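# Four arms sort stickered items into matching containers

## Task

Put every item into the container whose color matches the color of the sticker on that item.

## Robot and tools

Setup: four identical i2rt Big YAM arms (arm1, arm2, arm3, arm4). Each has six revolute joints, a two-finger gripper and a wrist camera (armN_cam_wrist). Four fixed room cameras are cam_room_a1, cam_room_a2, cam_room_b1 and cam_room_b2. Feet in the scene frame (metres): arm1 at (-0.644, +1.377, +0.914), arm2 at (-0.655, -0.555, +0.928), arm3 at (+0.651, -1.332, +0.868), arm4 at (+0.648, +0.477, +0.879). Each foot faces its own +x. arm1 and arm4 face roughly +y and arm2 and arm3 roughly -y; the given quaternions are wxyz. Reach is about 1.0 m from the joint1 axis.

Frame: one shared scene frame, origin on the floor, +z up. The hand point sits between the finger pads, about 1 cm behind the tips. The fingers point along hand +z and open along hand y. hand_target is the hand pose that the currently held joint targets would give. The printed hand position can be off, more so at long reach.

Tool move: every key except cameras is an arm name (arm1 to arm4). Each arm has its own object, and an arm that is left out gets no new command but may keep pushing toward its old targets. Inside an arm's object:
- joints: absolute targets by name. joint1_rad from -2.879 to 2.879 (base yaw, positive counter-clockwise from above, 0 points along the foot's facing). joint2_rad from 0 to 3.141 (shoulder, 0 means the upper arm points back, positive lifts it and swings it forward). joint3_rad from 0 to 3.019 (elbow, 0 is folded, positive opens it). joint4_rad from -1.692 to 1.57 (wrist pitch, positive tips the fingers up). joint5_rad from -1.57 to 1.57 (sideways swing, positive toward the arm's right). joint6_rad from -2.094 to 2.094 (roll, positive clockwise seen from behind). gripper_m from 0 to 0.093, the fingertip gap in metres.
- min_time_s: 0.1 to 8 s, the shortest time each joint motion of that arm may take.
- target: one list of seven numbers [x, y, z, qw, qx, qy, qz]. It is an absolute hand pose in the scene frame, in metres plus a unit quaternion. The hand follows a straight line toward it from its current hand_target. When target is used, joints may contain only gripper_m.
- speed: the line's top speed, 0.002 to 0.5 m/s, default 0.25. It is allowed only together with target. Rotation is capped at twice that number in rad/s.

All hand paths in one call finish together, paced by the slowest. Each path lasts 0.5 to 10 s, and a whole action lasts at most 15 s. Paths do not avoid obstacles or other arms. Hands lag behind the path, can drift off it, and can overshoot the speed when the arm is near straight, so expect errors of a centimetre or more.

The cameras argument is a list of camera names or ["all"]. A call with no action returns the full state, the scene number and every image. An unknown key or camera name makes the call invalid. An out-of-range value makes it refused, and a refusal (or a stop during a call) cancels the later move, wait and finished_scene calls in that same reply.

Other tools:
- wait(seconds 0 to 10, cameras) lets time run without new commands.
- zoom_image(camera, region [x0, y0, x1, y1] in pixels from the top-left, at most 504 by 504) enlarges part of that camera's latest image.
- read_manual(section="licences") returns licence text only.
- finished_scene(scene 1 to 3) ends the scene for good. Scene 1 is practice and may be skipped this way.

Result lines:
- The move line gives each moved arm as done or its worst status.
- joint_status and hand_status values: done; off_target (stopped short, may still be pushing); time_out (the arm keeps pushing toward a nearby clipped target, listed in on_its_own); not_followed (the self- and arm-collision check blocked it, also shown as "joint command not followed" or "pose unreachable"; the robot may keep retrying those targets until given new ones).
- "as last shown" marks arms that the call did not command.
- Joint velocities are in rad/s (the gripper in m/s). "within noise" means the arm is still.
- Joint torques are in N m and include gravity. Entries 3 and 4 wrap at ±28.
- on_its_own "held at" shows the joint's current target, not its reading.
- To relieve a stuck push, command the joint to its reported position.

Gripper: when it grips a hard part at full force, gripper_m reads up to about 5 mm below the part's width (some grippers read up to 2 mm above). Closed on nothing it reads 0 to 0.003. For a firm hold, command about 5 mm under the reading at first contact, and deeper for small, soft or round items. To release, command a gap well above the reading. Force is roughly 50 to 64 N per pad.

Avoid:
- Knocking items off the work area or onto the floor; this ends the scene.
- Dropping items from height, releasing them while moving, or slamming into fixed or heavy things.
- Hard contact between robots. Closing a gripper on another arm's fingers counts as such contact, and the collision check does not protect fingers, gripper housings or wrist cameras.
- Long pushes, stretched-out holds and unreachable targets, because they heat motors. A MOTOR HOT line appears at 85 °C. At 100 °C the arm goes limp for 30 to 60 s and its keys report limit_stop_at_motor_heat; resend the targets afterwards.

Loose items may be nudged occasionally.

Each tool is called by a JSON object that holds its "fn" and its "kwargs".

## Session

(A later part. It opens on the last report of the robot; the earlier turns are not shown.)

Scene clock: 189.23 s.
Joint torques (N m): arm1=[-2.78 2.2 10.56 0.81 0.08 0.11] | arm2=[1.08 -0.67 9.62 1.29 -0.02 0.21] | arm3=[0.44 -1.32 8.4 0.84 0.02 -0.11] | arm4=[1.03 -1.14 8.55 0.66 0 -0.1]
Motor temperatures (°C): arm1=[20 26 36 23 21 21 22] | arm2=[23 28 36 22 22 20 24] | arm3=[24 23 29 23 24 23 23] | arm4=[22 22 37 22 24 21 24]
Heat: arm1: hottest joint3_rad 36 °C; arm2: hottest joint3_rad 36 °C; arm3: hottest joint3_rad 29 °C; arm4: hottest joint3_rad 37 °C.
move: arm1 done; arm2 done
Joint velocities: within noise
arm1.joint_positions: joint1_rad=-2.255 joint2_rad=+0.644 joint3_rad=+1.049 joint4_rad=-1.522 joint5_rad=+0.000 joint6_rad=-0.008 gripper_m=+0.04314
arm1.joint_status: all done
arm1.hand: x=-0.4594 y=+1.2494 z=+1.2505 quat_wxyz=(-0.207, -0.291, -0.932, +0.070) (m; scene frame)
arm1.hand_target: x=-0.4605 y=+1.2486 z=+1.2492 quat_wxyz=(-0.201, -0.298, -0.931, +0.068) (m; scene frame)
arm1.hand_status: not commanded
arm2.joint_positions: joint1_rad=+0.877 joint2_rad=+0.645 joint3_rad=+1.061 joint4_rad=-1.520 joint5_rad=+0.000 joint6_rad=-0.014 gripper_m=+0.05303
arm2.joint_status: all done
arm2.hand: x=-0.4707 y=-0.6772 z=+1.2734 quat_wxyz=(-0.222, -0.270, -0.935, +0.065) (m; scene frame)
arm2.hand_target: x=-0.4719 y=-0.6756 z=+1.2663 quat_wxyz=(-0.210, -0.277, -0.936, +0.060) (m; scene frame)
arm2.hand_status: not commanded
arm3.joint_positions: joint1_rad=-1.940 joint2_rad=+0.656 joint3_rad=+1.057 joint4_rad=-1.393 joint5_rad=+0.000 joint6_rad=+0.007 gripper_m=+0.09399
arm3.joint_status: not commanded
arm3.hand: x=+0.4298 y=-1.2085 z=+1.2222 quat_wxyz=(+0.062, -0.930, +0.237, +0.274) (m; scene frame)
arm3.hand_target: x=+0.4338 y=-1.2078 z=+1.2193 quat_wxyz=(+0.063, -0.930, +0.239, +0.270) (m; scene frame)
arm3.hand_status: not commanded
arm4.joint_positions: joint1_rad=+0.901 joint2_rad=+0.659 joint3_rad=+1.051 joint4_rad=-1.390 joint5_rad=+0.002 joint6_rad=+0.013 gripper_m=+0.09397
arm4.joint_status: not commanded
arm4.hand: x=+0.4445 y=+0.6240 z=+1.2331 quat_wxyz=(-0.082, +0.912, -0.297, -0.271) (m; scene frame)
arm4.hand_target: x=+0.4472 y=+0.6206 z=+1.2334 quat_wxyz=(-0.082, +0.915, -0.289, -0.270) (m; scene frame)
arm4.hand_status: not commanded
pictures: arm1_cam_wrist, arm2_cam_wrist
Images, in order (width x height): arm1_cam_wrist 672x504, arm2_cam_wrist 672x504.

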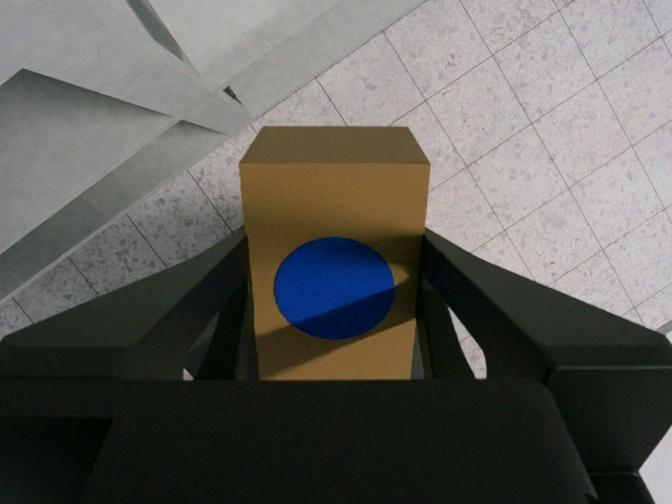

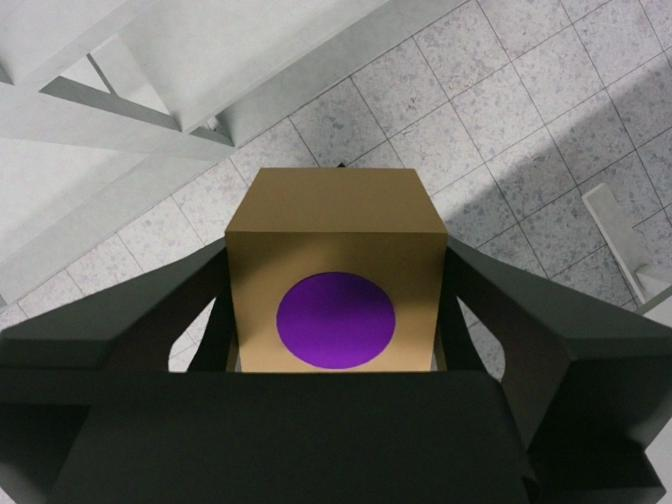

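{"fn": "move", "kwargs": {"arm1": {"target": [-0.361, 1.171, 1.105, 0.2461, 0.2989, 0.9185, -0.0801], "speed": 0.2}, "arm2": {"target": [-0.353, -0.751, 1.105, 0.2481, 0.2743, 0.9261, -0.0735], "speed": 0.2}, "arm3": {"target": [0.335, -1.160, 1.13, 0.0639, -0.936, 0.2386, 0.2508], "speed": 0.2}, "arm4": {"target": [0.353, 0.68, 1.13, 0.0778, -0.9212, 0.2905, 0.2468], "speed": 0.2}}}

{"fn": "move", "kwargs": {"arm1": {"target": [-0.020, 0.92, 1.118, 0.2461, 0.2989, 0.9185, -0.0801], "speed": 0.15}, "arm2": {"target": [-0.025, -0.965, 1.11, 0.2481, 0.2743, 0.9261, -0.0735], "speed": 0.15}, "cameras": ["arm2_cam_wrist", "cam_room_a1", "cam_room_a2"]}}

Scene clock: 208.13 s.
Joint torques (N m): arm1=[-2.49 -2.73 12.01 2.03 -0.08 0.04] | arm2=[1.49 -6.48 10.67 2.63 0.15 0.23] | arm3=[2.08 -6.01 9.09 1.58 0.13 0] | arm4=[1.26 -5.36 9.4 1.35 0.21 0.05]
Motor temperatures (°C): arm1=[20 25 36 23 21 21 22] | arm2=[23 27 35 22 22 20 24] | arm3=[24 23 29 23 24 23 23] | arm4=[22 22 37 22 24 21 24]
Heat: arm1: hottest joint3_rad 36 °C; arm2: hottest joint3_rad 35 °C; arm3: hottest joint3_rad 29 °C; arm4: hottest joint3_rad 37 °C.
move: arm1 done; arm2 done; arm3 done; arm4 done
Joint velocities: within noise
arm1.joint_positions: joint1_rad=-2.267 joint2_rad=+0.914 joint3_rad=+0.740 joint4_rad=-0.890 joint5_rad=-0.009 joint6_rad=-0.008 gripper_m=+0.04314
arm1.joint_status: not commanded
arm1.hand: x=-0.3642 y=+1.1776 z=+1.0979 quat_wxyz=(-0.232, -0.294, -0.924, +0.075) (m; scene frame)
arm1.hand_target: x=-0.3611 y=+1.1711 z=+1.1052 quat_wxyz=(-0.246, -0.299, -0.918, +0.080) (m; scene frame)
arm1.hand_status: done (0.010 m and 1.9 deg from the pose sent, 0.192 m and 5.0 deg at the start)
arm2.joint_positions: joint1_rad=+0.877 joint2_rad=+0.972 joint3_rad=+0.741 joint4_rad=-0.831 joint5_rad=+0.003 joint6_rad=-0.011 gripper_m=+0.05303
arm2.joint_status: not commanded
arm2.hand: x=-0.3566 y=-0.7514 z=+1.1055 quat_wxyz=(-0.241, -0.271, -0.929, +0.072) (m; scene frame)
arm2.hand_target: x=-0.3530 y=-0.7509 z=+1.1050 quat_wxyz=(-0.248, -0.274, -0.926, +0.073) (m; scene frame)
arm2.hand_status: done (0.004 m and 1.0 deg from the pose sent, 0.218 m and 3.3 deg at the start)
arm3.joint_positions: joint1_rad=-1.940 joint2_rad=+0.932 joint3_rad=+0.945 joint4_rad=-1.065 joint5_rad=+0.018 joint6_rad=+0.007 gripper_m=+0.09399
arm3.joint_status: not commanded
arm3.hand: x=+0.3388 y=-1.1576 z=+1.1297 quat_wxyz=(+0.064, -0.937, +0.241, +0.245) (m; scene frame)
arm3.hand_target: x=+0.3351 y=-1.1599 z=+1.1300 quat_wxyz=(+0.064, -0.936, +0.239, +0.251) (m; scene frame)
arm3.hand_status: done (0.004 m and 0.8 deg from the pose sent, 0.141 m and 2.8 deg at the start)
arm4.joint_positions: joint1_rad=+0.917 joint2_rad=+0.936 joint3_rad=+0.906 joint4_rad=-1.037 joint5_rad=+0.012 joint6_rad=+0.013 gripper_m=+0.09397
arm4.joint_status: not commanded
arm4.hand: x=+0.3582 y=+0.6790 z=+1.1270 quat_wxyz=(-0.075, +0.923, -0.293, -0.239) (m; scene frame)
arm4.hand_target: x=+0.3531 y=+0.6800 z=+1.1301 quat_wxyz=(-0.078, +0.921, -0.291, -0.247) (m; scene frame)
arm4.hand_status: done (0.006 m and 1.0 deg from the pose sent, 0.149 m and 3.1 deg at the start)
pictures: none

Scene clock: 211.63 s.
Joint torques (N m): arm1=[-2.78 -19.08 17.91 0.69 -0.04 0.1] | arm2=[1.14 -21.19 16.94 1.22 0.03 0.17] | arm3=[2.08 -5.83 9.06 1.58 0.12 0.01] | arm4=[1.67 -5.19 9.37 1.47 0.22 0.05]
Motor temperatures (°C): arm1=[20 25 37 23 21 21 22] | arm2=[23 27 35 22 22 20 24] | arm3=[24 23 29 23 24 23 23] | arm4=[22 22 36 22 24 21 24]
Heat: arm1: hottest joint3_rad 37 °C; arm2: hottest joint3_rad 35 °C; arm3: hottest joint3_rad 29 °C; arm4: hottest joint3_rad 36 °C.
move: arm1 off_target; arm2 off_target
Joint velocities: within noise
arm1.joint_positions: joint1_rad=-2.267 joint2_rad=+2.051 joint3_rad=+1.973 joint4_rad=-1.007 joint5_rad=-0.009 joint6_rad=-0.008 gripper_m=+0.04314
arm1.joint_status: not commanded
arm1.hand: x=-0.0302 y=+0.9354 z=+1.0893 quat_wxyz=(-0.222, -0.295, -0.927, +0.072) (m; scene frame)
arm1.hand_target: x=-0.0217 y=+0.9212 z=+1.1183 quat_wxyz=(-0.247, -0.299, -0.918, +0.080) (m; scene frame)
arm1.hand_status: off_target (0.034 m and 3.1 deg from the pose sent, 0.430 m and 2.0 deg at the start)
arm2.joint_positions: joint1_rad=+0.877 joint2_rad=+1.993 joint3_rad=+1.828 joint4_rad=-0.912 joint5_rad=+0.003 joint6_rad=-0.011 gripper_m=+0.05303
arm2.joint_status: not commanded
arm2.hand: x=-0.0412 y=-0.9565 z=+1.0950 quat_wxyz=(-0.234, -0.272, -0.931, +0.070) (m; scene frame)
arm2.hand_target: x=-0.0261 y=-0.9641 z=+1.1099 quat_wxyz=(-0.249, -0.274, -0.926, +0.074) (m; scene frame)
arm2.hand_status: off_target (0.024 m and 1.8 deg from the pose sent, 0.395 m and 1.0 deg at the start)
arm3, arm4: as last shown
pictures: arm2_cam_wrist, cam_room_a1, cam_room_a2
Images, in order (width x height): arm2_cam_wrist 672x504, cam_room_a1 672x504, cam_room_a2 672x504.

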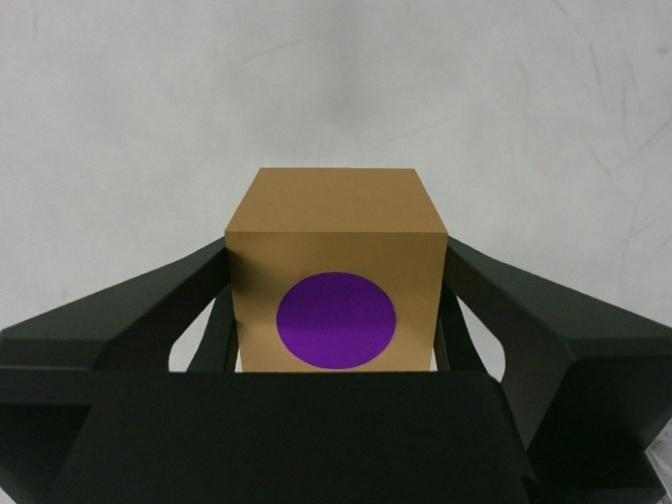

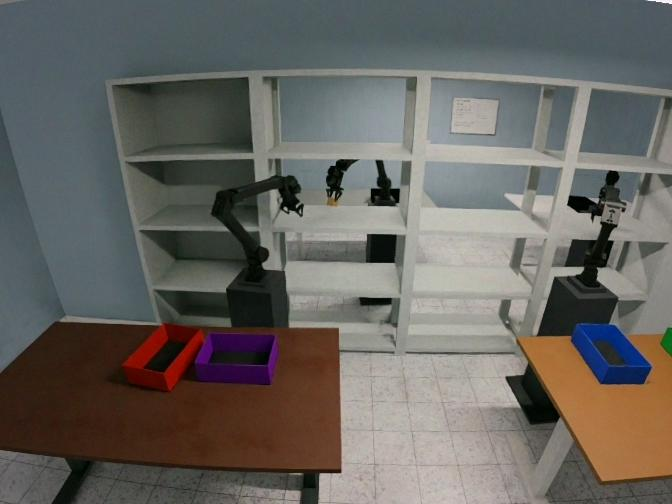

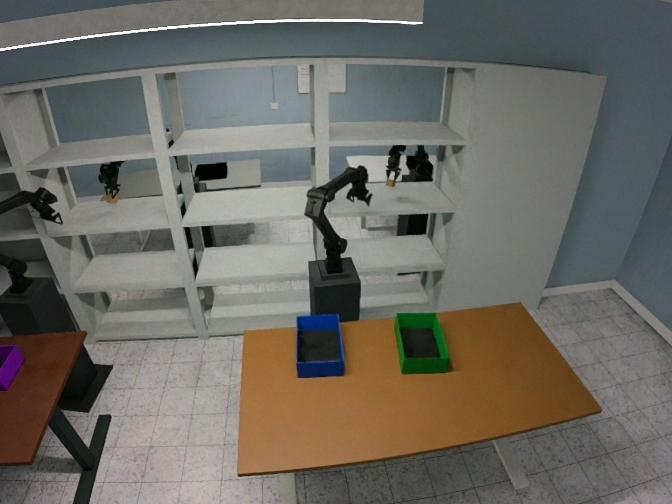

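{"fn": "move", "kwargs": {"arm1": {"target": [-0.022, 0.921, 1.066, 0.0829, 0.3083, 0.9473, -0.027], "speed": 0.12}, "arm2": {"target": [-0.026, -0.964, 1.062, 0.0836, 0.2829, 0.9551, -0.0248], "speed": 0.12}}}

{"fn": "move", "kwargs": {"arm1": {"target": [-0.022, 0.921, 1.045, 0.0829, 0.3083, 0.9473, -0.027], "speed": 0.05}, "arm2": {"target": [-0.026, -0.964, 1.035, 0.0836, 0.2829, 0.9551, -0.0248], "speed": 0.05}}}

{"fn": "move", "kwargs": {"arm1": {"target": [-0.022, 0.921, 1.035, 0.0829, 0.3083, 0.9473, -0.027], "speed": 0.04}, "arm2": {"target": [-0.026, -0.964, 1.022, 0.0836, 0.2829, 0.9551, -0.0248], "speed": 0.04}}}

Scene clock: 219.43 s.
Joint torques (N m): arm1=[-3.08 -21.71 16.73 0.31 0.08 0.05] | arm2=[1.08 -23.82 16.24 0.46 0.03 0.18] | arm3=[2.26 -5.83 9.07 1.62 0.12 0.01] | arm4=[1.67 -5.42 9.35 1.31 0.23 0.05]
Motor temperatures (°C): arm1=[20 26 39 23 21 21 22] | arm2=[23 27 36 22 22 20 24] | arm3=[24 23 29 23 24 23 23] | arm4=[22 22 36 22 24 21 24]
Heat: arm1: hottest joint3_rad 39 °C; arm2: hottest joint3_rad 36 °C; arm3: hottest joint3_rad 29 °C; arm4: hottest joint3_rad 36 °C.
move: arm1 off_target; arm2 off_target
Joint velocities: within noise
arm1.joint_positions: joint1_rad=-2.267 joint2_rad=+2.377 joint3_rad=+2.496 joint4_rad=-1.544 joint5_rad=-0.009 joint6_rad=-0.008 gripper_m=+0.04314
arm1.joint_status: not commanded
arm1.hand: x=-0.0277 y=+0.9332 z=+1.0467 quat_wxyz=(-0.063, -0.304, -0.951, +0.020) (m; scene frame)
arm1.hand_target: x=-0.0231 y=+0.9218 z=+1.0659 quat_wxyz=(-0.084, -0.308, -0.947, +0.027) (m; scene frame)
arm1.hand_status: off_target (0.023 m and 2.5 deg from the pose sent, 0.028 m and 17.0 deg at the start)
arm2.joint_positions: joint1_rad=+0.877 joint2_rad=+2.266 joint3_rad=+2.254 joint4_rad=-1.404 joint5_rad=+0.003 joint6_rad=-0.011 gripper_m=+0.05303
arm2.joint_status: not commanded
arm2.hand: x=-0.0382 y=-0.9583 z=+1.0563 quat_wxyz=(-0.074, -0.279, -0.957, +0.022) (m; scene frame)
arm2.hand_target: x=-0.0267 y=-0.9633 z=+1.0620 quat_wxyz=(-0.085, -0.283, -0.955, +0.025) (m; scene frame)
arm2.hand_status: off_target (0.015 m and 1.2 deg from the pose sent, 0.037 m and 18.3 deg at the start)
arm3, arm4: as last shown
pictures: none

Scene clock: 220.47 s.
Joint torques (N m): arm1=[-2.55 -22.07 10.61 1.24 0 0.08] | arm2=[1.14 -23.59 11 1.78 0.05 0.19] | arm3=[2.14 -5.77 9.1 1.59 0.12 0.01] | arm4=[1.49 -5.25 9.28 1.37 0.24 0.06]
Motor temperatures (°C): arm1=[20 26 39 23 21 21 22] | arm2=[23 27 36 22 22 20 24] | arm3=[24 23 29 23 24 23 23] | arm4=[22 22 36 22 24 21 24]
Heat: arm1: hottest joint3_rad 39 °C; arm2: hottest joint3_rad 36 °C; arm3: hottest joint3_rad 29 °C; arm4: hottest joint3_rad 36 °C.
move: arm1 done; arm2 off_target
Joint velocities: within noise
arm1.joint_positions: joint1_rad=-2.267 joint2_rad=+2.377 joint3_rad=+2.496 joint4_rad=-1.511 joint5_rad=-0.009 joint6_rad=-0.008 gripper_m=+0.04314
arm1.joint_status: not commanded
arm1.hand: x=-0.0212 y=+0.9285 z=+1.0479 quat_wxyz=(-0.078, -0.303, -0.949, +0.025) (m; scene frame)
arm1.hand_target: x=-0.0221 y=+0.9210 z=+1.0450 quat_wxyz=(-0.083, -0.308, -0.947, +0.027) (m; scene frame)
arm1.hand_status: done (0.008 m and 0.9 deg from the pose sent, 0.014 m and 2.5 deg at the start)
arm2.joint_positions: joint1_rad=+0.877 joint2_rad=+2.266 joint3_rad=+2.254 joint4_rad=-1.370 joint5_rad=+0.003 joint6_rad=-0.011 gripper_m=+0.05303
arm2.joint_status: not commanded
arm2.hand: x=-0.0312 y=-0.9629 z=+1.0578 quat_wxyz=(-0.091, -0.278, -0.956, +0.027) (m; scene frame)
arm2.hand_target: x=-0.0267 y=-0.9634 z=+1.0352 quat_wxyz=(-0.084, -0.283, -0.955, +0.025) (m; scene frame)
arm2.hand_status: off_target (0.023 m and 1.0 deg from the pose sent, 0.025 m and 1.2 deg at the start)
arm3, arm4: as last shown
pictures: none

Scene clock: 221.43 s.
Joint torques (N m): arm1=[-2.55 -22.59 10.99 1.22 0.02 0.05] | arm2=[0.97 -23.94 10.02 1.83 0.05 0.18] | arm3=[2.26 -5.83 9.13 1.63 0.13 0] | arm4=[1.26 -5.07 9.35 1.43 0.25 0.06]
Motor temperatures (°C): arm1=[20 26 39 23 21 21 22] | arm2=[23 27 36 22 22 20 24] | arm3=[24 23 29 23 24 23 23] | arm4=[22 22 36 22 24 21 24]
Heat: arm1: hottest joint3_rad 39 °C; arm2: hottest joint3_rad 36 °C; arm3: hottest joint3_rad 29 °C; arm4: hottest joint3_rad 36 °C.
move: arm1 done; arm2 off_target
Joint velocities: within noise
arm1.joint_positions: joint1_rad=-2.267 joint2_rad=+2.377 joint3_rad=+2.459 joint4_rad=-1.481 joint5_rad=-0.009 joint6_rad=-0.008 gripper_m=+0.04314
arm1.joint_status: not commanded
arm1.hand: x=-0.0217 y=+0.9287 z=+1.0336 quat_wxyz=(-0.075, -0.303, -0.950, +0.024) (m; scene frame)
arm1.hand_target: x=-0.0221 y=+0.9210 z=+1.0350 quat_wxyz=(-0.083, -0.308, -0.947, +0.027) (m; scene frame)
arm1.hand_status: done (0.008 m and 1.2 deg from the pose sent, 0.015 m and 0.9 deg at the start)
arm2.joint_positions: joint1_rad=+0.877 joint2_rad=+2.270 joint3_rad=+2.238 joint4_rad=-1.338 joint5_rad=+0.003 joint6_rad=-0.011 gripper_m=+0.05303
arm2.joint_status: not commanded
arm2.hand: x=-0.0283 y=-0.9647 z=+1.0493 quat_wxyz=(-0.096, -0.278, -0.955, +0.028) (m; scene frame)
arm2.hand_target: x=-0.0268 y=-0.9634 z=+1.0222 quat_wxyz=(-0.083, -0.283, -0.955, +0.025) (m; scene frame)
arm2.hand_status: off_target (0.027 m and 1.5 deg from the pose sent, 0.036 m and 1.0 deg at the start)
arm3, arm4: as last shown
pictures: none

{"fn": "move", "kwargs": {"arm1": {"target": [-0.022, 0.921, 1.026, 0.0829, 0.3083, 0.9473, -0.027], "speed": 0.04}, "arm2": {"target": [-0.026, -0.964, 1.012, 0.0836, 0.2829, 0.9551, -0.0248], "speed": 0.04}}}

{"fn": "move", "kwargs": {"arm1": {"target": [-0.022, 0.921, 1.018, 0.0829, 0.3083, 0.9473, -0.027], "speed": 0.04}, "arm2": {"target": [-0.026, -0.964, 1.004, 0.0836, 0.2829, 0.9551, -0.0248], "speed": 0.04}, "cameras": ["arm1_cam_wrist", "arm2_cam_wrist", "cam_room_a1", "cam_room_a2"]}}

Scene clock: 229.17 s.
Joint torques (N m): arm1=[-3.14 -22.48 9.85 1.55 0.06 0.09] | arm2=[1.08 -23.59 9.94 1.85 0.05 0.18] | arm3=[2.14 -5.89 9.06 1.62 0.13 0.01] | arm4=[1.61 -5.25 9.22 1.5 0.22 0.07]
Motor temperatures (°C): arm1=[20 27 38 23 21 21 22] | arm2=[23 28 35 22 22 20 24] | arm3=[24 23 29 23 24 23 23] | arm4=[22 22 36 22 24 21 24]
Heat: arm1: hottest joint3_rad 38 °C; arm2: hottest joint3_rad 35 °C; arm3: hottest joint3_rad 29 °C; arm4: hottest joint3_rad 36 °C.
move: arm1 done; arm2 off_target
Joint velocities: within noise
arm1.joint_positions: joint1_rad=-2.267 joint2_rad=+2.377 joint3_rad=+2.444 joint4_rad=-1.462 joint5_rad=-0.009 joint6_rad=-0.008 gripper_m=+0.04315
arm1.joint_status: not commanded
arm1.hand: x=-0.0205 y=+0.9278 z=+1.0281 quat_wxyz=(-0.077, -0.303, -0.950, +0.024) (m; scene frame)
arm1.hand_target: x=-0.0220 y=+0.9210 z=+1.0260 quat_wxyz=(-0.083, -0.308, -0.947, +0.027) (m; scene frame)
arm1.hand_status: done (0.007 m and 1.0 deg from the pose sent, 0.011 m and 1.2 deg at the start)
arm2.joint_positions: joint1_rad=+0.877 joint2_rad=+2.271 joint3_rad=+2.218 joint4_rad=-1.315 joint5_rad=+0.003 joint6_rad=-0.011 gripper_m=+0.05303
arm2.joint_status: not commanded
arm2.hand: x=-0.0278 y=-0.9650 z=+1.0410 quat_wxyz=(-0.097, -0.278, -0.955, +0.029) (m; scene frame)
arm2.hand_target: x=-0.0268 y=-0.9634 z=+1.0125 quat_wxyz=(-0.084, -0.283, -0.955, +0.025) (m; scene frame)
arm2.hand_status: off_target (0.029 m and 1.7 deg from the pose sent, 0.037 m and 1.6 deg at the start)
arm3, arm4: as last shown
pictures: none

Scene clock: 230.13 s.
Joint torques (N m): arm1=[-2.32 -22.07 9.35 1.61 0.05 0.13] | arm2=[0.97 -23.53 9.02 2.25 0.05 0.18] | arm3=[2.2 -5.66 9.07 1.63 0.13 0.01] | arm4=[1.26 -5.25 9.25 1.47 0.22 0.07]
Motor temperatures (°C): arm1=[20 27 38 23 21 21 22] | arm2=[23 28 35 22 22 20 24] | arm3=[24 23 29 23 24 23 23] | arm4=[22 22 35 22 24 21 24]
Heat: arm1: hottest joint3_rad 38 °C; arm2: hottest joint3_rad 35 °C; arm3: hottest joint3_rad 29 °C; arm4: hottest joint3_rad 35 °C.
move: arm1 off_target; arm2 off_target
Joint velocities: within noise
arm1.joint_positions: joint1_rad=-2.267 joint2_rad=+2.367 joint3_rad=+2.424 joint4_rad=-1.444 joint5_rad=-0.009 joint6_rad=-0.008 gripper_m=+0.04315
arm1.joint_status: not commanded
arm1.hand: x=-0.0205 y=+0.9278 z=+1.0277 quat_wxyz=(-0.081, -0.303, -0.949, +0.026) (m; scene frame)
arm1.hand_target: x=-0.0222 y=+0.9211 z=+1.0182 quat_wxyz=(-0.083, -0.308, -0.947, +0.027) (m; scene frame)
arm1.hand_status: off_target (0.012 m and 0.7 deg from the pose sent, 0.012 m and 1.0 deg at the start)
arm2.joint_positions: joint1_rad=+0.877 joint2_rad=+2.271 joint3_rad=+2.212 joint4_rad=-1.306 joint5_rad=+0.003 joint6_rad=-0.011 gripper_m=+0.05303
arm2.joint_status: not commanded
arm2.hand: x=-0.0273 y=-0.9653 z=+1.0386 quat_wxyz=(-0.098, -0.278, -0.955, +0.029) (m; scene frame)
arm2.hand_target: x=-0.0271 y=-0.9631 z=+1.0046 quat_wxyz=(-0.083, -0.283, -0.955, +0.025) (m; scene frame)
arm2.hand_status: off_target (0.035 m and 1.8 deg from the pose sent, 0.037 m and 1.7 deg at the start)
arm3, arm4: as last shown
pictures: arm1_cam_wrist, arm2_cam_wrist, cam_room_a1, cam_room_a2
Images, in order (width x height): arm1_cam_wrist 672x504, arm2_cam_wrist 672x504, cam_room_a1 672x504, cam_room_a2 672x504.

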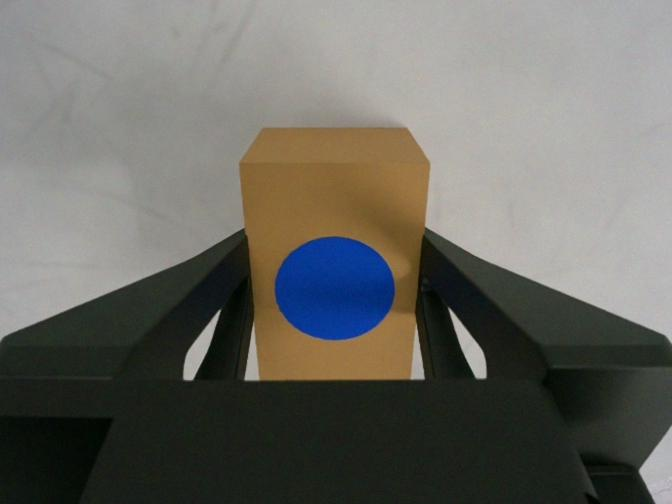

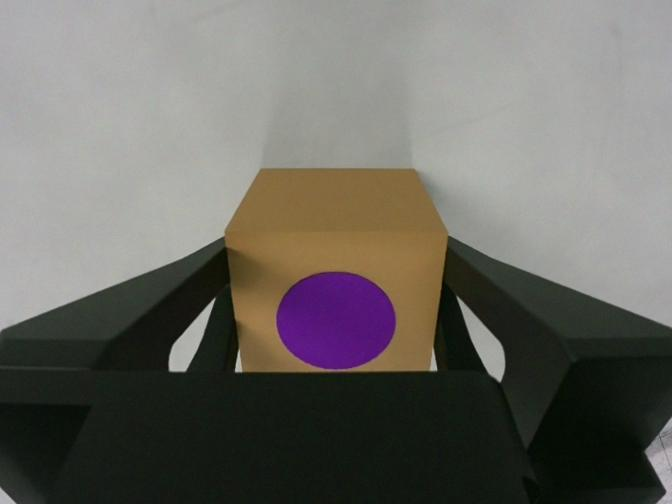

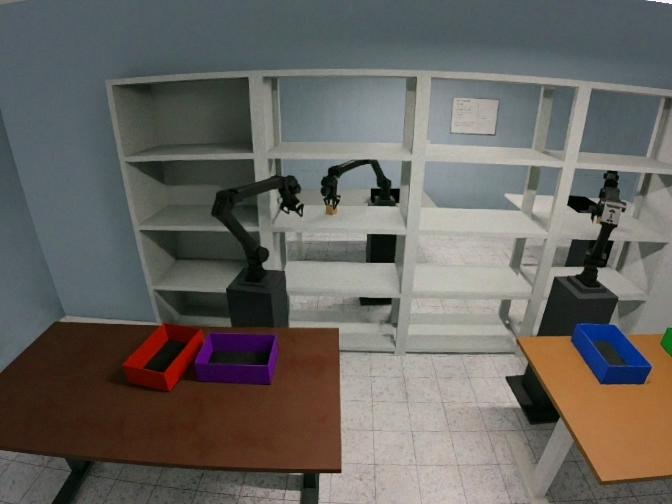

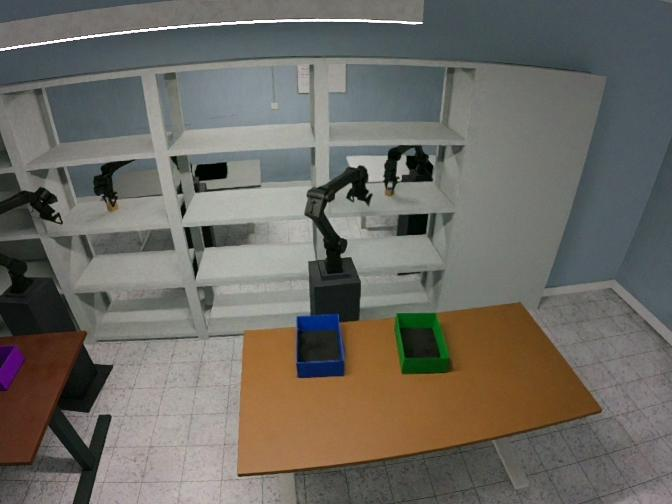

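{"fn": "move", "kwargs": {"arm1": {"target": [-0.022, 0.921, 1.027, 0.0829, 0.3083, 0.9473, -0.027], "speed": 0.04}, "arm2": {"target": [-0.026, -0.964, 0.996, 0.0836, 0.2829, 0.9551, -0.0248], "speed": 0.04}}}

{"fn": "move", "kwargs": {"arm1": {"joints": {"gripper_m": 0.050}}, "arm2": {"target": [-0.026, -0.964, 0.990, 0.0836, 0.2829, 0.9551, -0.0248], "speed": 0.04}}}

{"fn": "move", "kwargs": {"arm1": {"joints": {"gripper_m": 0.080}}, "cameras": ["arm1_cam_wrist", "arm2_cam_wrist"]}}

Scene clock: 235.30 s.
Joint torques (N m): arm1=[-2.55 -21.71 11.9 0.59 0.02 0.04] | arm2=[1.08 -23.18 8.16 2.71 0.05 0.18] | arm3=[2.02 -5.71 9.09 1.59 0.13 0] | arm4=[1.67 -5.25 9.18 1.44 0.24 0.09]
Motor temperatures (°C): arm1=[20 28 37 23 21 21 22] | arm2=[23 28 35 22 22 20 24] | arm3=[24 23 29 23 24 23 23] | arm4=[22 22 35 22 24 21 24]
Heat: arm1: hottest joint3_rad 37 °C; arm2: hottest joint3_rad 35 °C; arm3: hottest joint3_rad 29 °C; arm4: hottest joint3_rad 35 °C.
move: arm1 done; arm2 off_target
Joint velocities: within noise
arm1.joint_positions: joint1_rad=-2.267 joint2_rad=+2.367 joint3_rad=+2.424 joint4_rad=-1.444 joint5_rad=-0.009 joint6_rad=-0.008 gripper_m=+0.04315
arm1.joint_status: not commanded
arm1.hand: x=-0.0205 y=+0.9278 z=+1.0277 quat_wxyz=(-0.081, -0.303, -0.949, +0.026) (m; scene frame)
arm1.hand_target: x=-0.0221 y=+0.9210 z=+1.0271 quat_wxyz=(-0.083, -0.308, -0.947, +0.027) (m; scene frame)
arm1.hand_status: done (0.007 m and 0.7 deg from the pose sent, 0.007 m and 0.7 deg at the start)
arm2.joint_positions: joint1_rad=+0.877 joint2_rad=+2.270 joint3_rad=+2.206 joint4_rad=-1.299 joint5_rad=+0.003 joint6_rad=-0.011 gripper_m=+0.05303
arm2.joint_status: not commanded
arm2.hand: x=-0.0273 y=-0.9653 z=+1.0372 quat_wxyz=(-0.099, -0.278, -0.955, +0.029) (m; scene frame)
arm2.hand_target: x=-0.0276 y=-0.9628 z=+0.9969 quat_wxyz=(-0.083, -0.283, -0.955, +0.025) (m; scene frame)
arm2.hand_status: off_target (0.041 m and 1.9 deg from the pose sent, 0.043 m and 1.8 deg at the start)
arm3, arm4: as last shown
pictures: none

Scene clock: 236.27 s.
Joint torques (N m): arm1=[-3.25 -22.07 11.67 0.76 0.03 0.06] | arm2=[0.97 -22.53 7.94 2.84 0.05 0.18] | arm3=[2.14 -5.77 9.09 1.61 0.12 0.02] | arm4=[1.61 -5.13 9.36 1.33 0.24 0.09]
Motor temperatures (°C): arm1=[20 28 37 23 21 21 22] | arm2=[23 28 35 22 22 20 24] | arm3=[24 23 29 23 24 23 23] | arm4=[22 22 35 22 24 21 24]
Heat: arm1: hottest joint3_rad 37 °C; arm2: hottest joint3_rad 35 °C; arm3: hottest joint3_rad 29 °C; arm4: hottest joint3_rad 35 °C.
move: arm1 done; arm2 off_target
Joint velocities: within noise
arm1.joint_positions: joint1_rad=-2.267 joint2_rad=+2.369 joint3_rad=+2.424 joint4_rad=-1.444 joint5_rad=-0.009 joint6_rad=-0.008 gripper_m=+0.04996
arm1.joint_status: all done
arm1.hand: x=-0.0205 y=+0.9279 z=+1.0265 quat_wxyz=(-0.080, -0.303, -0.949, +0.025) (m; scene frame)
arm1.hand_target: x=-0.0221 y=+0.9210 z=+1.0269 quat_wxyz=(-0.083, -0.308, -0.947, +0.027) (m; scene frame)
arm1.hand_status: not commanded
arm2.joint_positions: joint1_rad=+0.877 joint2_rad=+2.264 joint3_rad=+2.194 joint4_rad=-1.287 joint5_rad=+0.003 joint6_rad=-0.011 gripper_m=+0.05303
arm2.joint_status: not commanded
arm2.hand: x=-0.0274 y=-0.9652 z=+1.0370 quat_wxyz=(-0.102, -0.278, -0.955, +0.030) (m; scene frame)
arm2.hand_target: x=-0.0281 y=-0.9625 z=+0.9911 quat_wxyz=(-0.083, -0.283, -0.955, +0.025) (m; scene frame)
arm2.hand_status: off_target (0.047 m and 2.3 deg from the pose sent, 0.047 m and 1.9 deg at the start)
arm3.joint_positions: joint1_rad=-1.940 joint2_rad=+0.932 joint3_rad=+0.945 joint4_rad=-1.065 joint5_rad=+0.018 joint6_rad=+0.007 gripper_m=+0.09399
arm3.joint_status: not commanded
arm3.hand: x=+0.3388 y=-1.1576 z=+1.1297 quat_wxyz=(+0.064, -0.937, +0.241, +0.245) (m; scene frame)
arm3.hand_target: x=+0.3351 y=-1.1599 z=+1.1300 quat_wxyz=(+0.064, -0.936, +0.239, +0.251) (m; scene frame)
arm3.hand_status: not commanded
arm4.joint_positions: joint1_rad=+0.917 joint2_rad=+0.936 joint3_rad=+0.906 joint4_rad=-1.037 joint5_rad=+0.012 joint6_rad=+0.013 gripper_m=+0.09397
arm4.joint_status: not commanded
arm4.hand: x=+0.3582 y=+0.6790 z=+1.1270 quat_wxyz=(-0.075, +0.923, -0.293, -0.239) (m; scene frame)
arm4.hand_target: x=+0.3531 y=+0.6800 z=+1.1301 quat_wxyz=(-0.078, +0.921, -0.291, -0.247) (m; scene frame)
arm4.hand_status: not commanded
pictures: none

Scene clock: 236.80 s.
Joint torques (N m): arm1=[-2.9 -22.01 11.97 0.73 0.02 0.07] | arm2=[0.97 -22.59 7.95 2.85 0.05 0.19] | arm3=[2.2 -5.71 9.09 1.59 0.13 0.01] | arm4=[1.03 -5.3 9.22 1.36 0.2 0.05]
Motor temperatures (°C): arm1=[20 28 37 23 21 21 22] | arm2=[23 28 35 22 22 20 24] | arm3=[24 23 29 23 24 23 23] | arm4=[22 22 35 22 24 21 24]
Heat: arm1: hottest joint3_rad 37 °C; arm2: hottest joint3_rad 35 °C; arm3: hottest joint3_rad 29 °C; arm4: hottest joint3_rad 35 °C.
move: arm1 done
Joint velocities: within noise
arm1.joint_positions: joint1_rad=-2.267 joint2_rad=+2.369 joint3_rad=+2.424 joint4_rad=-1.444 joint5_rad=-0.009 joint6_rad=-0.008 gripper_m=+0.07994
arm1.joint_status: all done
arm1.hand: x=-0.0205 y=+0.9279 z=+1.0265 quat_wxyz=(-0.080, -0.303, -0.949, +0.025) (m; scene frame)
arm1.hand_target: x=-0.0221 y=+0.9210 z=+1.0269 quat_wxyz=(-0.083, -0.308, -0.947, +0.027) (m; scene frame)
arm1.hand_status: not commanded
arm2, arm3, arm4: as last shown
pictures: arm1_cam_wrist, arm2_cam_wrist
Images, in order (width x height): arm1_cam_wrist 672x504, arm2_cam_wrist 672x504.

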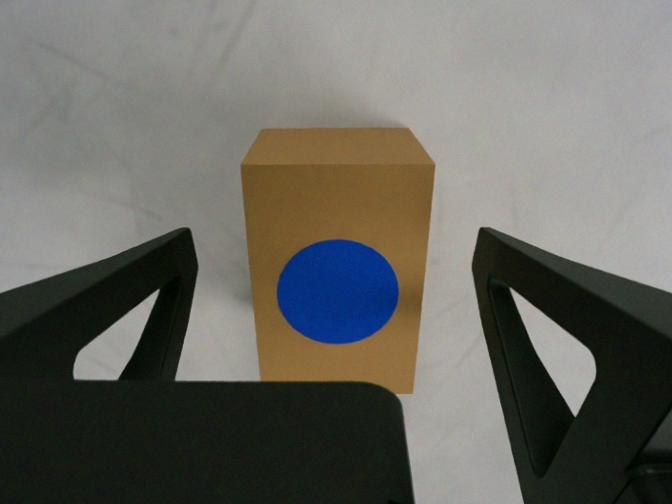

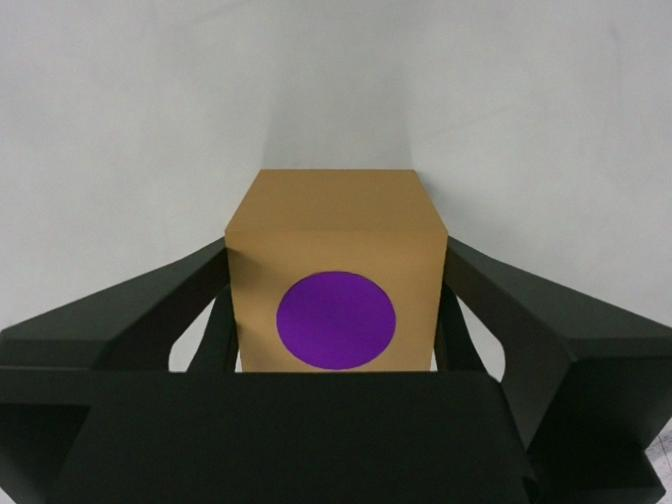

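{"fn": "move", "kwargs": {"arm1": {"target": [-0.107, 0.983, 1.042, 0.0829, 0.3083, 0.9473, -0.027], "speed": 0.12}, "arm2": {"target": [-0.027, -0.963, 1.034, 0.0836, 0.2829, 0.9551, -0.0248], "speed": 0.05}}}

{"fn": "move", "kwargs": {"arm1": {"target": [-0.361, 1.171, 1.13, 0.2461, 0.2989, 0.9185, -0.0801], "speed": 0.2}, "arm2": {"joints": {"gripper_m": 0.060}}}}

{"fn": "move", "kwargs": {"arm2": {"joints": {"gripper_m": 0.090}}, "arm4": {"target": [0.055, 0.880, 1.115, 0.0778, -0.9212, 0.2905, 0.2468], "speed": 0.15}, "cameras": ["arm4_cam_wrist", "arm2_cam_wrist"]}}

Scene clock: 246.53 s.
Joint torques (N m): arm1=[-1.85 -20.01 10.5 1.17 0.08 0.04] | arm2=[1.08 -23.53 14.86 0.29 0.05 0.18] | arm3=[2.14 -5.66 9.1 1.59 0.12 0.01] | arm4=[1.38 -5.19 9.29 1.36 0.22 0.09]
Motor temperatures (°C): arm1=[20 28 37 23 21 21 22] | arm2=[23 28 35 22 22 20 24] | arm3=[24 23 29 23 24 23 23] | arm4=[22 22 35 22 24 21 24]
Heat: arm1: hottest joint3_rad 37 °C; arm2: hottest joint3_rad 35 °C; arm3: hottest joint3_rad 29 °C; arm4: hottest joint3_rad 35 °C.
move: arm1 off_target; arm2 done
Joint velocities: within noise
arm1.joint_positions: joint1_rad=-2.269 joint2_rad=+2.022 joint3_rad=+1.828 joint4_rad=-1.224 joint5_rad=-0.010 joint6_rad=-0.006 gripper_m=+0.07994
arm1.joint_status: not commanded
arm1.hand: x=-0.1072 y=+0.9893 z=+1.0275 quat_wxyz=(-0.066, -0.305, -0.950, +0.020) (m; scene frame)
arm1.hand_target: x=-0.1071 y=+0.9830 z=+1.0420 quat_wxyz=(-0.083, -0.308, -0.947, +0.027) (m; scene frame)
arm1.hand_status: off_target (0.016 m and 2.1 deg from the pose sent, 0.104 m and 0.8 deg at the start)
arm2.joint_positions: joint1_rad=+0.877 joint2_rad=+2.261 joint3_rad=+2.195 joint4_rad=-1.325 joint5_rad=+0.003 joint6_rad=-0.010 gripper_m=+0.05303
arm2.joint_status: not commanded
arm2.hand: x=-0.0348 y=-0.9604 z=+1.0377 quat_wxyz=(-0.086, -0.279, -0.956, +0.025) (m; scene frame)
arm2.hand_target: x=-0.0273 y=-0.9626 z=+1.0338 quat_wxyz=(-0.084, -0.283, -0.955, +0.025) (m; scene frame)
arm2.hand_status: done (0.009 m and 0.6 deg from the pose sent, 0.004 m and 2.3 deg at the start)
arm3, arm4: as last shown
pictures: none

Scene clock: 248.73 s.
Joint torques (N m): arm1=[-2.49 -1.44 11.45 0.88 -0.09 0.03] | arm2=[1.08 -23.59 14.8 0.51 0.04 0.18] | arm3=[2.08 -5.66 9.1 1.61 0.12 0.02] | arm4=[1.44 -5.3 9.37 1.35 0.19 0.04]
Motor temperatures (°C): arm1=[20 28 37 23 21 21 22] | arm2=[23 28 36 22 22 20 24] | arm3=[24 23 29 23 24 23 23] | arm4=[22 22 35 22 24 21 24]
Heat: arm1: hottest joint3_rad 37 °C; arm2: hottest joint3_rad 36 °C; arm3: hottest joint3_rad 29 °C; arm4: hottest joint3_rad 35 °C.
move: arm1 done; arm2 done
Joint velocities: within noise
arm1.joint_positions: joint1_rad=-2.269 joint2_rad=+0.893 joint3_rad=+0.805 joint4_rad=-0.930 joint5_rad=-0.010 joint6_rad=-0.006 gripper_m=+0.07994
arm1.joint_status: not commanded
arm1.hand: x=-0.3582 y=+1.1729 z=+1.1328 quat_wxyz=(-0.254, -0.294, -0.918, +0.082) (m; scene frame)
arm1.hand_target: x=-0.3610 y=+1.1710 z=+1.1300 quat_wxyz=(-0.246, -0.299, -0.918, +0.080) (m; scene frame)
arm1.hand_status: done (0.004 m and 1.1 deg from the pose sent, 0.328 m and 22.1 deg at the start)
arm2.joint_positions: joint1_rad=+0.877 joint2_rad=+2.261 joint3_rad=+2.195 joint4_rad=-1.330 joint5_rad=+0.003 joint6_rad=-0.010 gripper_m=+0.05993
arm2.joint_status: all done
arm2.hand: x=-0.0358 y=-0.9597 z=+1.0375 quat_wxyz=(-0.084, -0.279, -0.956, +0.025) (m; scene frame)
arm2.hand_target: x=-0.0272 y=-0.9627 z=+1.0341 quat_wxyz=(-0.085, -0.283, -0.955, +0.025) (m; scene frame)
arm2.hand_status: not commanded
arm3, arm4: as last shown
pictures: none

Scene clock: 251.77 s.
Joint torques (N m): arm1=[-2.73 -1.67 11.6 0.69 -0.07 0.04] | arm2=[1.14 -23.59 14.86 0.5 0.04 0.18] | arm3=[2.14 -5.77 9.1 1.62 0.12 0] | arm4=[1.44 -20.37 12.97 0.47 0.2 0.05]
Motor temperatures (°C): arm1=[20 28 37 23 21 21 22] | arm2=[23 29 36 22 22 20 24] | arm3=[24 23 29 23 24 23 23] | arm4=[22 22 36 22 24 21 24]
Heat: arm1: hottest joint3_rad 37 °C; arm2: hottest joint3_rad 36 °C; arm3: hottest joint3_rad 29 °C; arm4: hottest joint3_rad 36 °C.
move: arm2 done; arm4 off_target
Joint velocities: within noise
arm1, arm3: as last shown
arm2.joint_positions: joint1_rad=+0.877 joint2_rad=+2.261 joint3_rad=+2.195 joint4_rad=-1.330 joint5_rad=+0.003 joint6_rad=-0.010 gripper_m=+0.08990
arm2.joint_status: all done
arm2.hand: x=-0.0358 y=-0.9597 z=+1.0375 quat_wxyz=(-0.084, -0.279, -0.956, +0.025) (m; scene frame)
arm2.hand_target: x=-0.0272 y=-0.9627 z=+1.0341 quat_wxyz=(-0.085, -0.283, -0.955, +0.025) (m; scene frame)
arm2.hand_status: not commanded
arm4.joint_positions: joint1_rad=+0.917 joint2_rad=+1.886 joint3_rad=+1.809 joint4_rad=-0.995 joint5_rad=+0.012 joint6_rad=+0.013 gripper_m=+0.09397
arm4.joint_status: not commanded
arm4.hand: x=+0.0687 y=+0.8758 z=+1.1027 quat_wxyz=(-0.074, +0.923, -0.293, -0.237) (m; scene frame)
arm4.hand_target: x=+0.0558 y=+0.8795 z=+1.1150 quat_wxyz=(-0.078, +0.921, -0.290, -0.247) (m; scene frame)
arm4.hand_status: off_target (0.019 m and 1.3 deg from the pose sent, 0.364 m and 1.1 deg at the start)
pictures: arm2_cam_wrist, arm4_cam_wrist
Images, in order (width x height): arm2_cam_wrist 672x504, arm4_cam_wrist 672x504.

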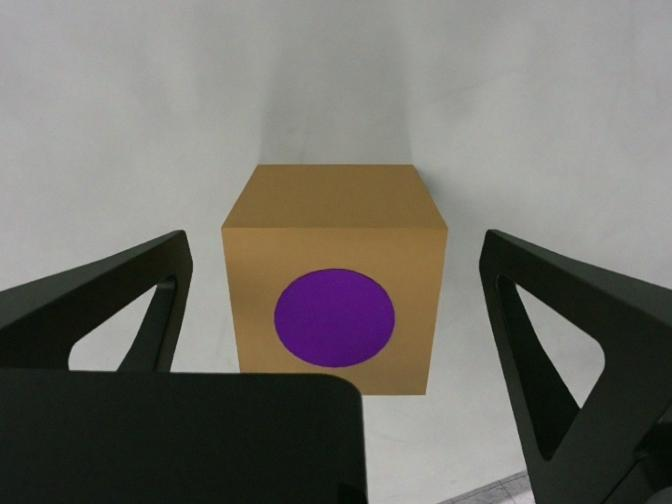

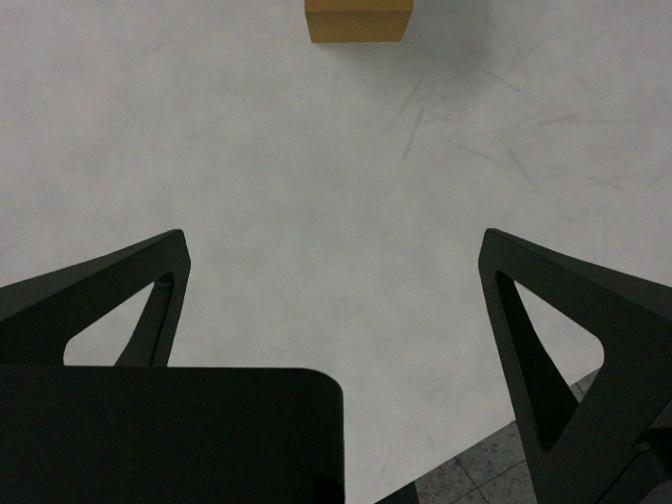

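{"fn": "move", "kwargs": {"arm4": {"target": [-0.036, 0.968, 1.017, 0.0778, -0.9212, 0.2905, 0.2468], "speed": 0.12}, "arm2": {"target": [-0.111, -0.909, 1.042, 0.0836, 0.2829, 0.9551, -0.0248], "speed": 0.12}, "cameras": ["arm4_cam_wrist"]}}

{"fn": "move", "kwargs": {"arm2": {"target": [-0.353, -0.751, 1.13, 0.2481, 0.2743, 0.9261, -0.0735], "speed": 0.2}, "arm4": {"joints": {"gripper_m": 0.052}}}}

{"fn": "move", "kwargs": {"arm3": {"target": [0.060, -1.015, 1.115, 0.0639, -0.936, 0.2386, 0.2508], "speed": 0.15}, "arm4": {"joints": {"gripper_m": 0.035}}, "cameras": ["arm3_cam_wrist", "arm4_cam_wrist"]}}

Scene clock: 274.77 s.
Joint torques (N m): arm1=[-2.26 -1.73 11.55 0.95 -0.05 0.06] | arm2=[1.03 -23.59 9.39 1.72 0.04 0.18] | arm3=[2.2 -5.77 9.07 1.59 0.12 0.01] | arm4=[0.67 -25.11 12.72 0.49 -0.05 -0.05]
Motor temperatures (°C): arm1=[20 26 38 23 21 21 22] | arm2=[23 30 39 22 22 20 23] | arm3=[24 23 29 23 24 23 23] | arm4=[22 23 39 22 24 21 24]
Heat: arm1: hottest joint3_rad 38 °C; arm2: hottest joint3_rad 39 °C; arm3: hottest joint3_rad 29 °C; arm4: hottest joint3_rad 39 °C.
move: arm2 done; arm4 off_target
Joint velocities: within noise
arm1, arm3: as last shown
arm2.joint_positions: joint1_rad=+0.877 joint2_rad=+1.994 joint3_rad=+1.751 joint4_rad=-1.168 joint5_rad=+0.003 joint6_rad=-0.010 gripper_m=+0.08990
arm2.joint_status: not commanded
arm2.hand: x=-0.1115 y=-0.9105 z=+1.0392 quat_wxyz=(-0.076, -0.279, -0.957, +0.023) (m; scene frame)
arm2.hand_target: x=-0.1109 y=-0.9089 z=+1.0421 quat_wxyz=(-0.083, -0.283, -0.955, +0.025) (m; scene frame)
arm2.hand_status: done (0.003 m and 1.0 deg from the pose sent, 0.091 m and 0.5 deg at the start)
arm4.joint_positions: joint1_rad=+0.898 joint2_rad=+2.314 joint3_rad=+2.287 joint4_rad=-1.030 joint5_rad=+0.003 joint6_rad=+0.000 gripper_m=+0.09397
arm4.joint_status: not commanded
arm4.hand: x=-0.0298 y=+0.9593 z=+1.0182 quat_wxyz=(-0.076, +0.921, -0.294, -0.244) (m; scene frame)
arm4.hand_target: x=-0.0354 y=+0.9677 z=+1.0171 quat_wxyz=(-0.078, +0.921, -0.291, -0.248) (m; scene frame)
arm4.hand_status: off_target (0.011 m and 0.6 deg from the pose sent, 0.164 m and 1.3 deg at the start)
pictures: arm4_cam_wrist
Images, in order (width x height): arm4_cam_wrist 672x504.

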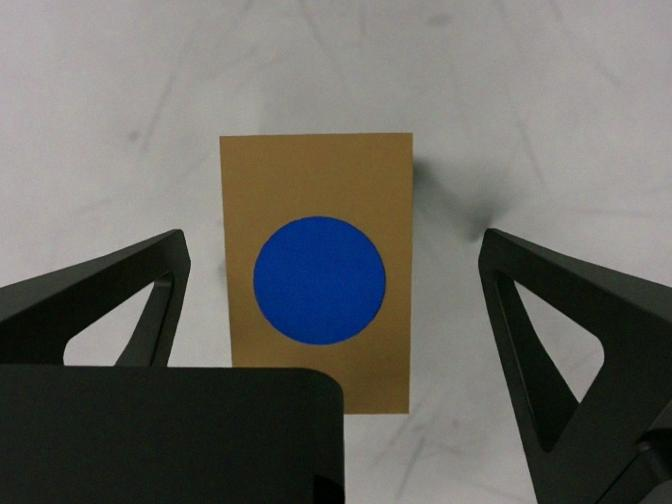

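Scene clock: 276.83 s.
Joint torques (N m): arm1=[-3.02 -1.55 11.51 0.83 -0.05 0.04] | arm2=[1.44 -5.66 10.39 1.35 0.15 0.2] | arm3=[2.26 -5.77 9.09 1.59 0.11 0.02] | arm4=[0.85 -25.17 12.77 0.54 -0.04 -0.06]
Motor temperatures (°C): arm1=[20 26 38 23 21 21 22] | arm2=[23 29 39 22 22 20 23] | arm3=[24 23 29 23 24 23 23] | arm4=[22 24 39 22 24 21 24]
Heat: arm1: hottest joint3_rad 38 °C; arm2: hottest joint3_rad 39 °C; arm3: hottest joint3_rad 29 °C; arm4: hottest joint3_rad 39 °C.
move: arm2 off_target; arm4 done
Joint velocities: within noise
arm1, arm3: as last shown
arm2.joint_positions: joint1_rad=+0.877 joint2_rad=+0.948 joint3_rad=+0.805 joint4_rad=-0.871 joint5_rad=+0.003 joint6_rad=-0.008 gripper_m=+0.08990
arm2.joint_status: not commanded
arm2.hand: x=-0.3500 y=-0.7559 z=+1.1406 quat_wxyz=(-0.263, -0.271, -0.923, +0.079) (m; scene frame)
arm2.hand_target: x=-0.3531 y=-0.7510 z=+1.1300 quat_wxyz=(-0.248, -0.274, -0.926, +0.074) (m; scene frame)
arm2.hand_status: off_target (0.012 m and 1.9 deg from the pose sent, 0.303 m and 20.9 deg at the start)
arm4.joint_positions: joint1_rad=+0.898 joint2_rad=+2.314 joint3_rad=+2.287 joint4_rad=-1.030 joint5_rad=+0.003 joint6_rad=+0.000 gripper_m=+0.05211
arm4.joint_status: all done
arm4.hand: x=-0.0298 y=+0.9593 z=+1.0182 quat_wxyz=(-0.076, +0.921, -0.294, -0.244) (m; scene frame)
arm4.hand_target: x=-0.0355 y=+0.9676 z=+1.0171 quat_wxyz=(-0.078, +0.921, -0.290, -0.248) (m; scene frame)
arm4.hand_status: not commanded
pictures: none

Scene clock: 279.53 s.
Joint torques (N m): arm1=[-2.49 -1.9 11.67 0.84 0 0.03] | arm2=[1.44 -5.6 10.4 1.35 0.15 0.18] | arm3=[1.9 -19.43 13.94 0.59 0.04 -0.03] | arm4=[0.97 -25.35 12.7 0.54 0.02 -0.05]
Motor temperatures (°C): arm1=[20 26 38 23 21 21 22] | arm2=[23 29 38 22 22 20 23] | arm3=[24 23 29 23 24 23 23] | arm4=[22 24 39 22 24 21 25]
Heat: arm1: hottest joint3_rad 38 °C; arm2: hottest joint3_rad 38 °C; arm3: hottest joint3_rad 29 °C; arm4: hottest joint3_rad 39 °C.
move: arm3 off_target; arm4 off_target
Joint velocities: within noise
arm1, arm2: as last shown
arm3.joint_positions: joint1_rad=-1.940 joint2_rad=+1.754 joint3_rad=+1.645 joint4_rad=-0.971 joint5_rad=+0.018 joint6_rad=+0.007 gripper_m=+0.09399
arm3.joint_status: not commanded
arm3.hand: x=+0.0752 y=-1.0175 z=+1.0928 quat_wxyz=(+0.060, -0.940, +0.242, +0.232) (m; scene frame)
arm3.hand_target: x=+0.0612 y=-1.0155 z=+1.1149 quat_wxyz=(+0.064, -0.936, +0.239, +0.251) (m; scene frame)
arm3.hand_status: off_target (0.027 m and 2.3 deg from the pose sent, 0.313 m and 0.8 deg at the start)
arm4.joint_positions: joint1_rad=+0.898 joint2_rad=+2.314 joint3_rad=+2.288 joint4_rad=-1.030 joint5_rad=+0.002 joint6_rad=-0.001 gripper_m=+0.04430
arm4.joint_status: gripper_m off_target (ended at +0.04433, target +0.03500)
arm4.hand: x=-0.0299 y=+0.9592 z=+1.0183 quat_wxyz=(-0.076, +0.921, -0.294, -0.244) (m; scene frame)
arm4.hand_target: x=-0.0355 y=+0.9676 z=+1.0171 quat_wxyz=(-0.078, +0.921, -0.290, -0.248) (m; scene frame)
arm4.hand_status: not commanded
pictures: arm3_cam_wrist, arm4_cam_wrist
Images, in order (width x height): arm3_cam_wrist 672x504, arm4_cam_wrist 672x504.

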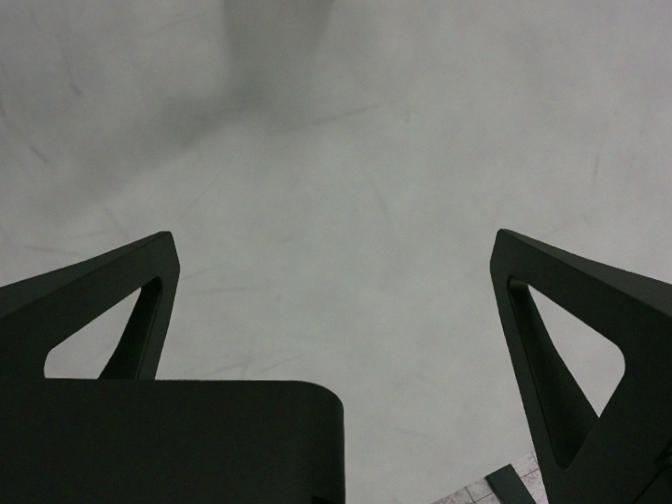

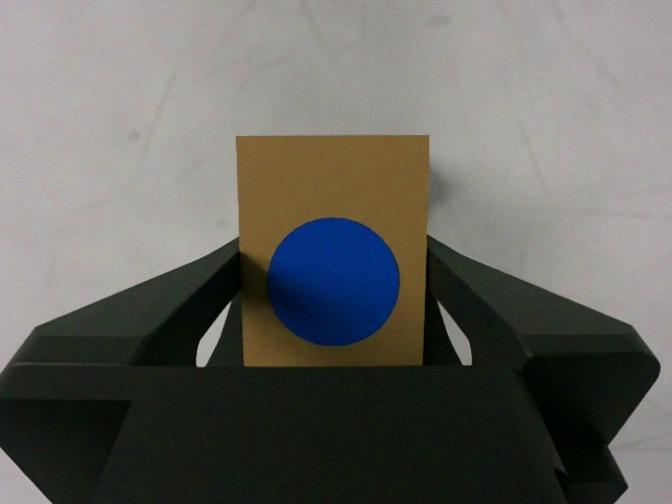

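{"fn": "move", "kwargs": {"arm4": {"target": [-0.033, 0.961, 1.075, 0.0778, -0.9212, 0.2905, 0.2468], "speed": 0.1}, "arm3": {"target": [-0.006, -0.981, 1.10, 0.0639, -0.936, 0.2386, 0.2508], "speed": 0.12}, "cameras": ["arm3_cam_wrist"]}}

{"fn": "move", "kwargs": {"arm4": {"target": [0.353, 0.68, 1.14, 0.0778, -0.9212, 0.2905, 0.2468], "speed": 0.18}}}

Scene clock: 290.67 s.
Joint torques (N m): arm1=[-2.61 -1.26 11.69 0.92 -0.05 0.05] | arm2=[1.38 -5.71 10.35 1.33 0.15 0.19] | arm3=[2.02 -22.83 14.04 0.59 0.06 -0.04] | arm4=[0.85 -26.11 12.82 0.47 0.11 -0.03]
Motor temperatures (°C): arm1=[20 26 38 23 21 21 22] | arm2=[23 28 37 22 22 20 23] | arm3=[24 23 31 23 24 23 23] | arm4=[22 26 39 22 24 21 25]
Heat: arm1: hottest joint3_rad 38 °C; arm2: hottest joint3_rad 37 °C; arm3: hottest joint3_rad 31 °C; arm4: hottest joint3_rad 39 °C.
move: arm3 off_target; arm4 off_target
Joint velocities: within noise
arm1, arm2: as last shown
arm3.joint_positions: joint1_rad=-1.940 joint2_rad=+1.969 joint3_rad=+1.921 joint4_rad=-1.032 joint5_rad=+0.018 joint6_rad=+0.007 gripper_m=+0.09399
arm3.joint_status: not commanded
arm3.hand: x=+0.0086 y=-0.9822 z=+1.0780 quat_wxyz=(+0.060, -0.940, +0.242, +0.231) (m; scene frame)
arm3.hand_target: x=-0.0048 y=-0.9815 z=+1.1001 quat_wxyz=(+0.064, -0.936, +0.239, +0.251) (m; scene frame)
arm3.hand_status: off_target (0.026 m and 2.3 deg from the pose sent, 0.089 m and 2.3 deg at the start)
arm4.joint_positions: joint1_rad=+0.898 joint2_rad=+2.314 joint3_rad=+2.413 joint4_rad=-1.173 joint5_rad=+0.002 joint6_rad=-0.001 gripper_m=+0.04430
arm4.joint_status: not commanded
arm4.hand: x=-0.0251 y=+0.9561 z=+1.0639 quat_wxyz=(-0.073, +0.923, -0.294, -0.236) (m; scene frame)
arm4.hand_target: x=-0.0323 y=+0.9604 z=+1.0750 quat_wxyz=(-0.078, +0.921, -0.290, -0.248) (m; scene frame)
arm4.hand_status: off_target (0.014 m and 1.5 deg from the pose sent, 0.057 m and 0.6 deg at the start)
pictures: arm3_cam_wrist
Images, in order (width x height): arm3_cam_wrist 672x504.

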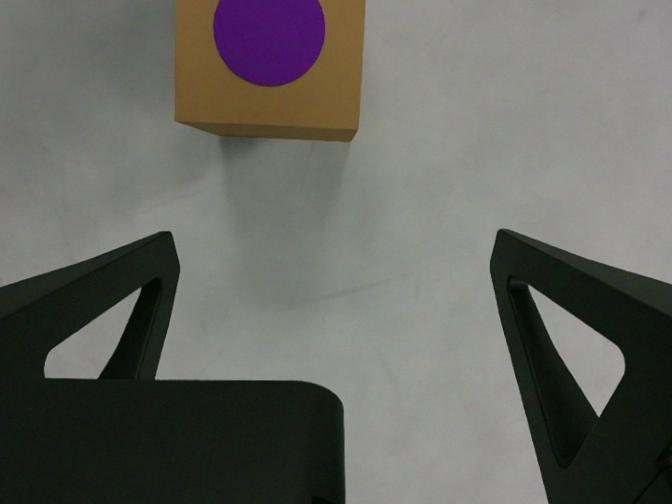

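Scene clock: 293.90 s.
Joint torques (N m): arm1=[-2.96 -0.67 11.63 0.9 -0.03 0.04] | arm2=[1.61 -5.6 10.36 1.35 0.16 0.19] | arm3=[2.14 -22.89 14.11 0.58 0.05 -0.01] | arm4=[1.44 -5.54 9.47 0.5 0.25 0.18]
Motor temperatures (°C): arm1=[20 26 38 23 21 21 22] | arm2=[23 28 36 22 22 20 23] | arm3=[24 23 32 23 24 23 23] | arm4=[22 26 40 22 24 21 25]
Heat: arm1: hottest joint3_rad 38 °C; arm2: hottest joint3_rad 36 °C; arm3: hottest joint3_rad 32 °C; arm4: hottest joint3_rad 40 °C.
move: arm4 done
Joint velocities: within noise
arm1, arm2, arm3: as last shown
arm4.joint_positions: joint1_rad=+0.917 joint2_rad=+0.936 joint3_rad=+0.932 joint4_rad=-1.037 joint5_rad=+0.012 joint6_rad=+0.002 gripper_m=+0.04430
arm4.joint_status: not commanded
arm4.hand: x=+0.3536 y=+0.6823 z=+1.1396 quat_wxyz=(-0.080, +0.921, -0.287, -0.250) (m; scene frame)
arm4.hand_target: x=+0.3530 y=+0.6801 z=+1.1401 quat_wxyz=(-0.078, +0.921, -0.290, -0.247) (m; scene frame)
arm4.hand_status: done (0.002 m and 0.6 deg from the pose sent, 0.474 m and 1.5 deg at the start)
pictures: none


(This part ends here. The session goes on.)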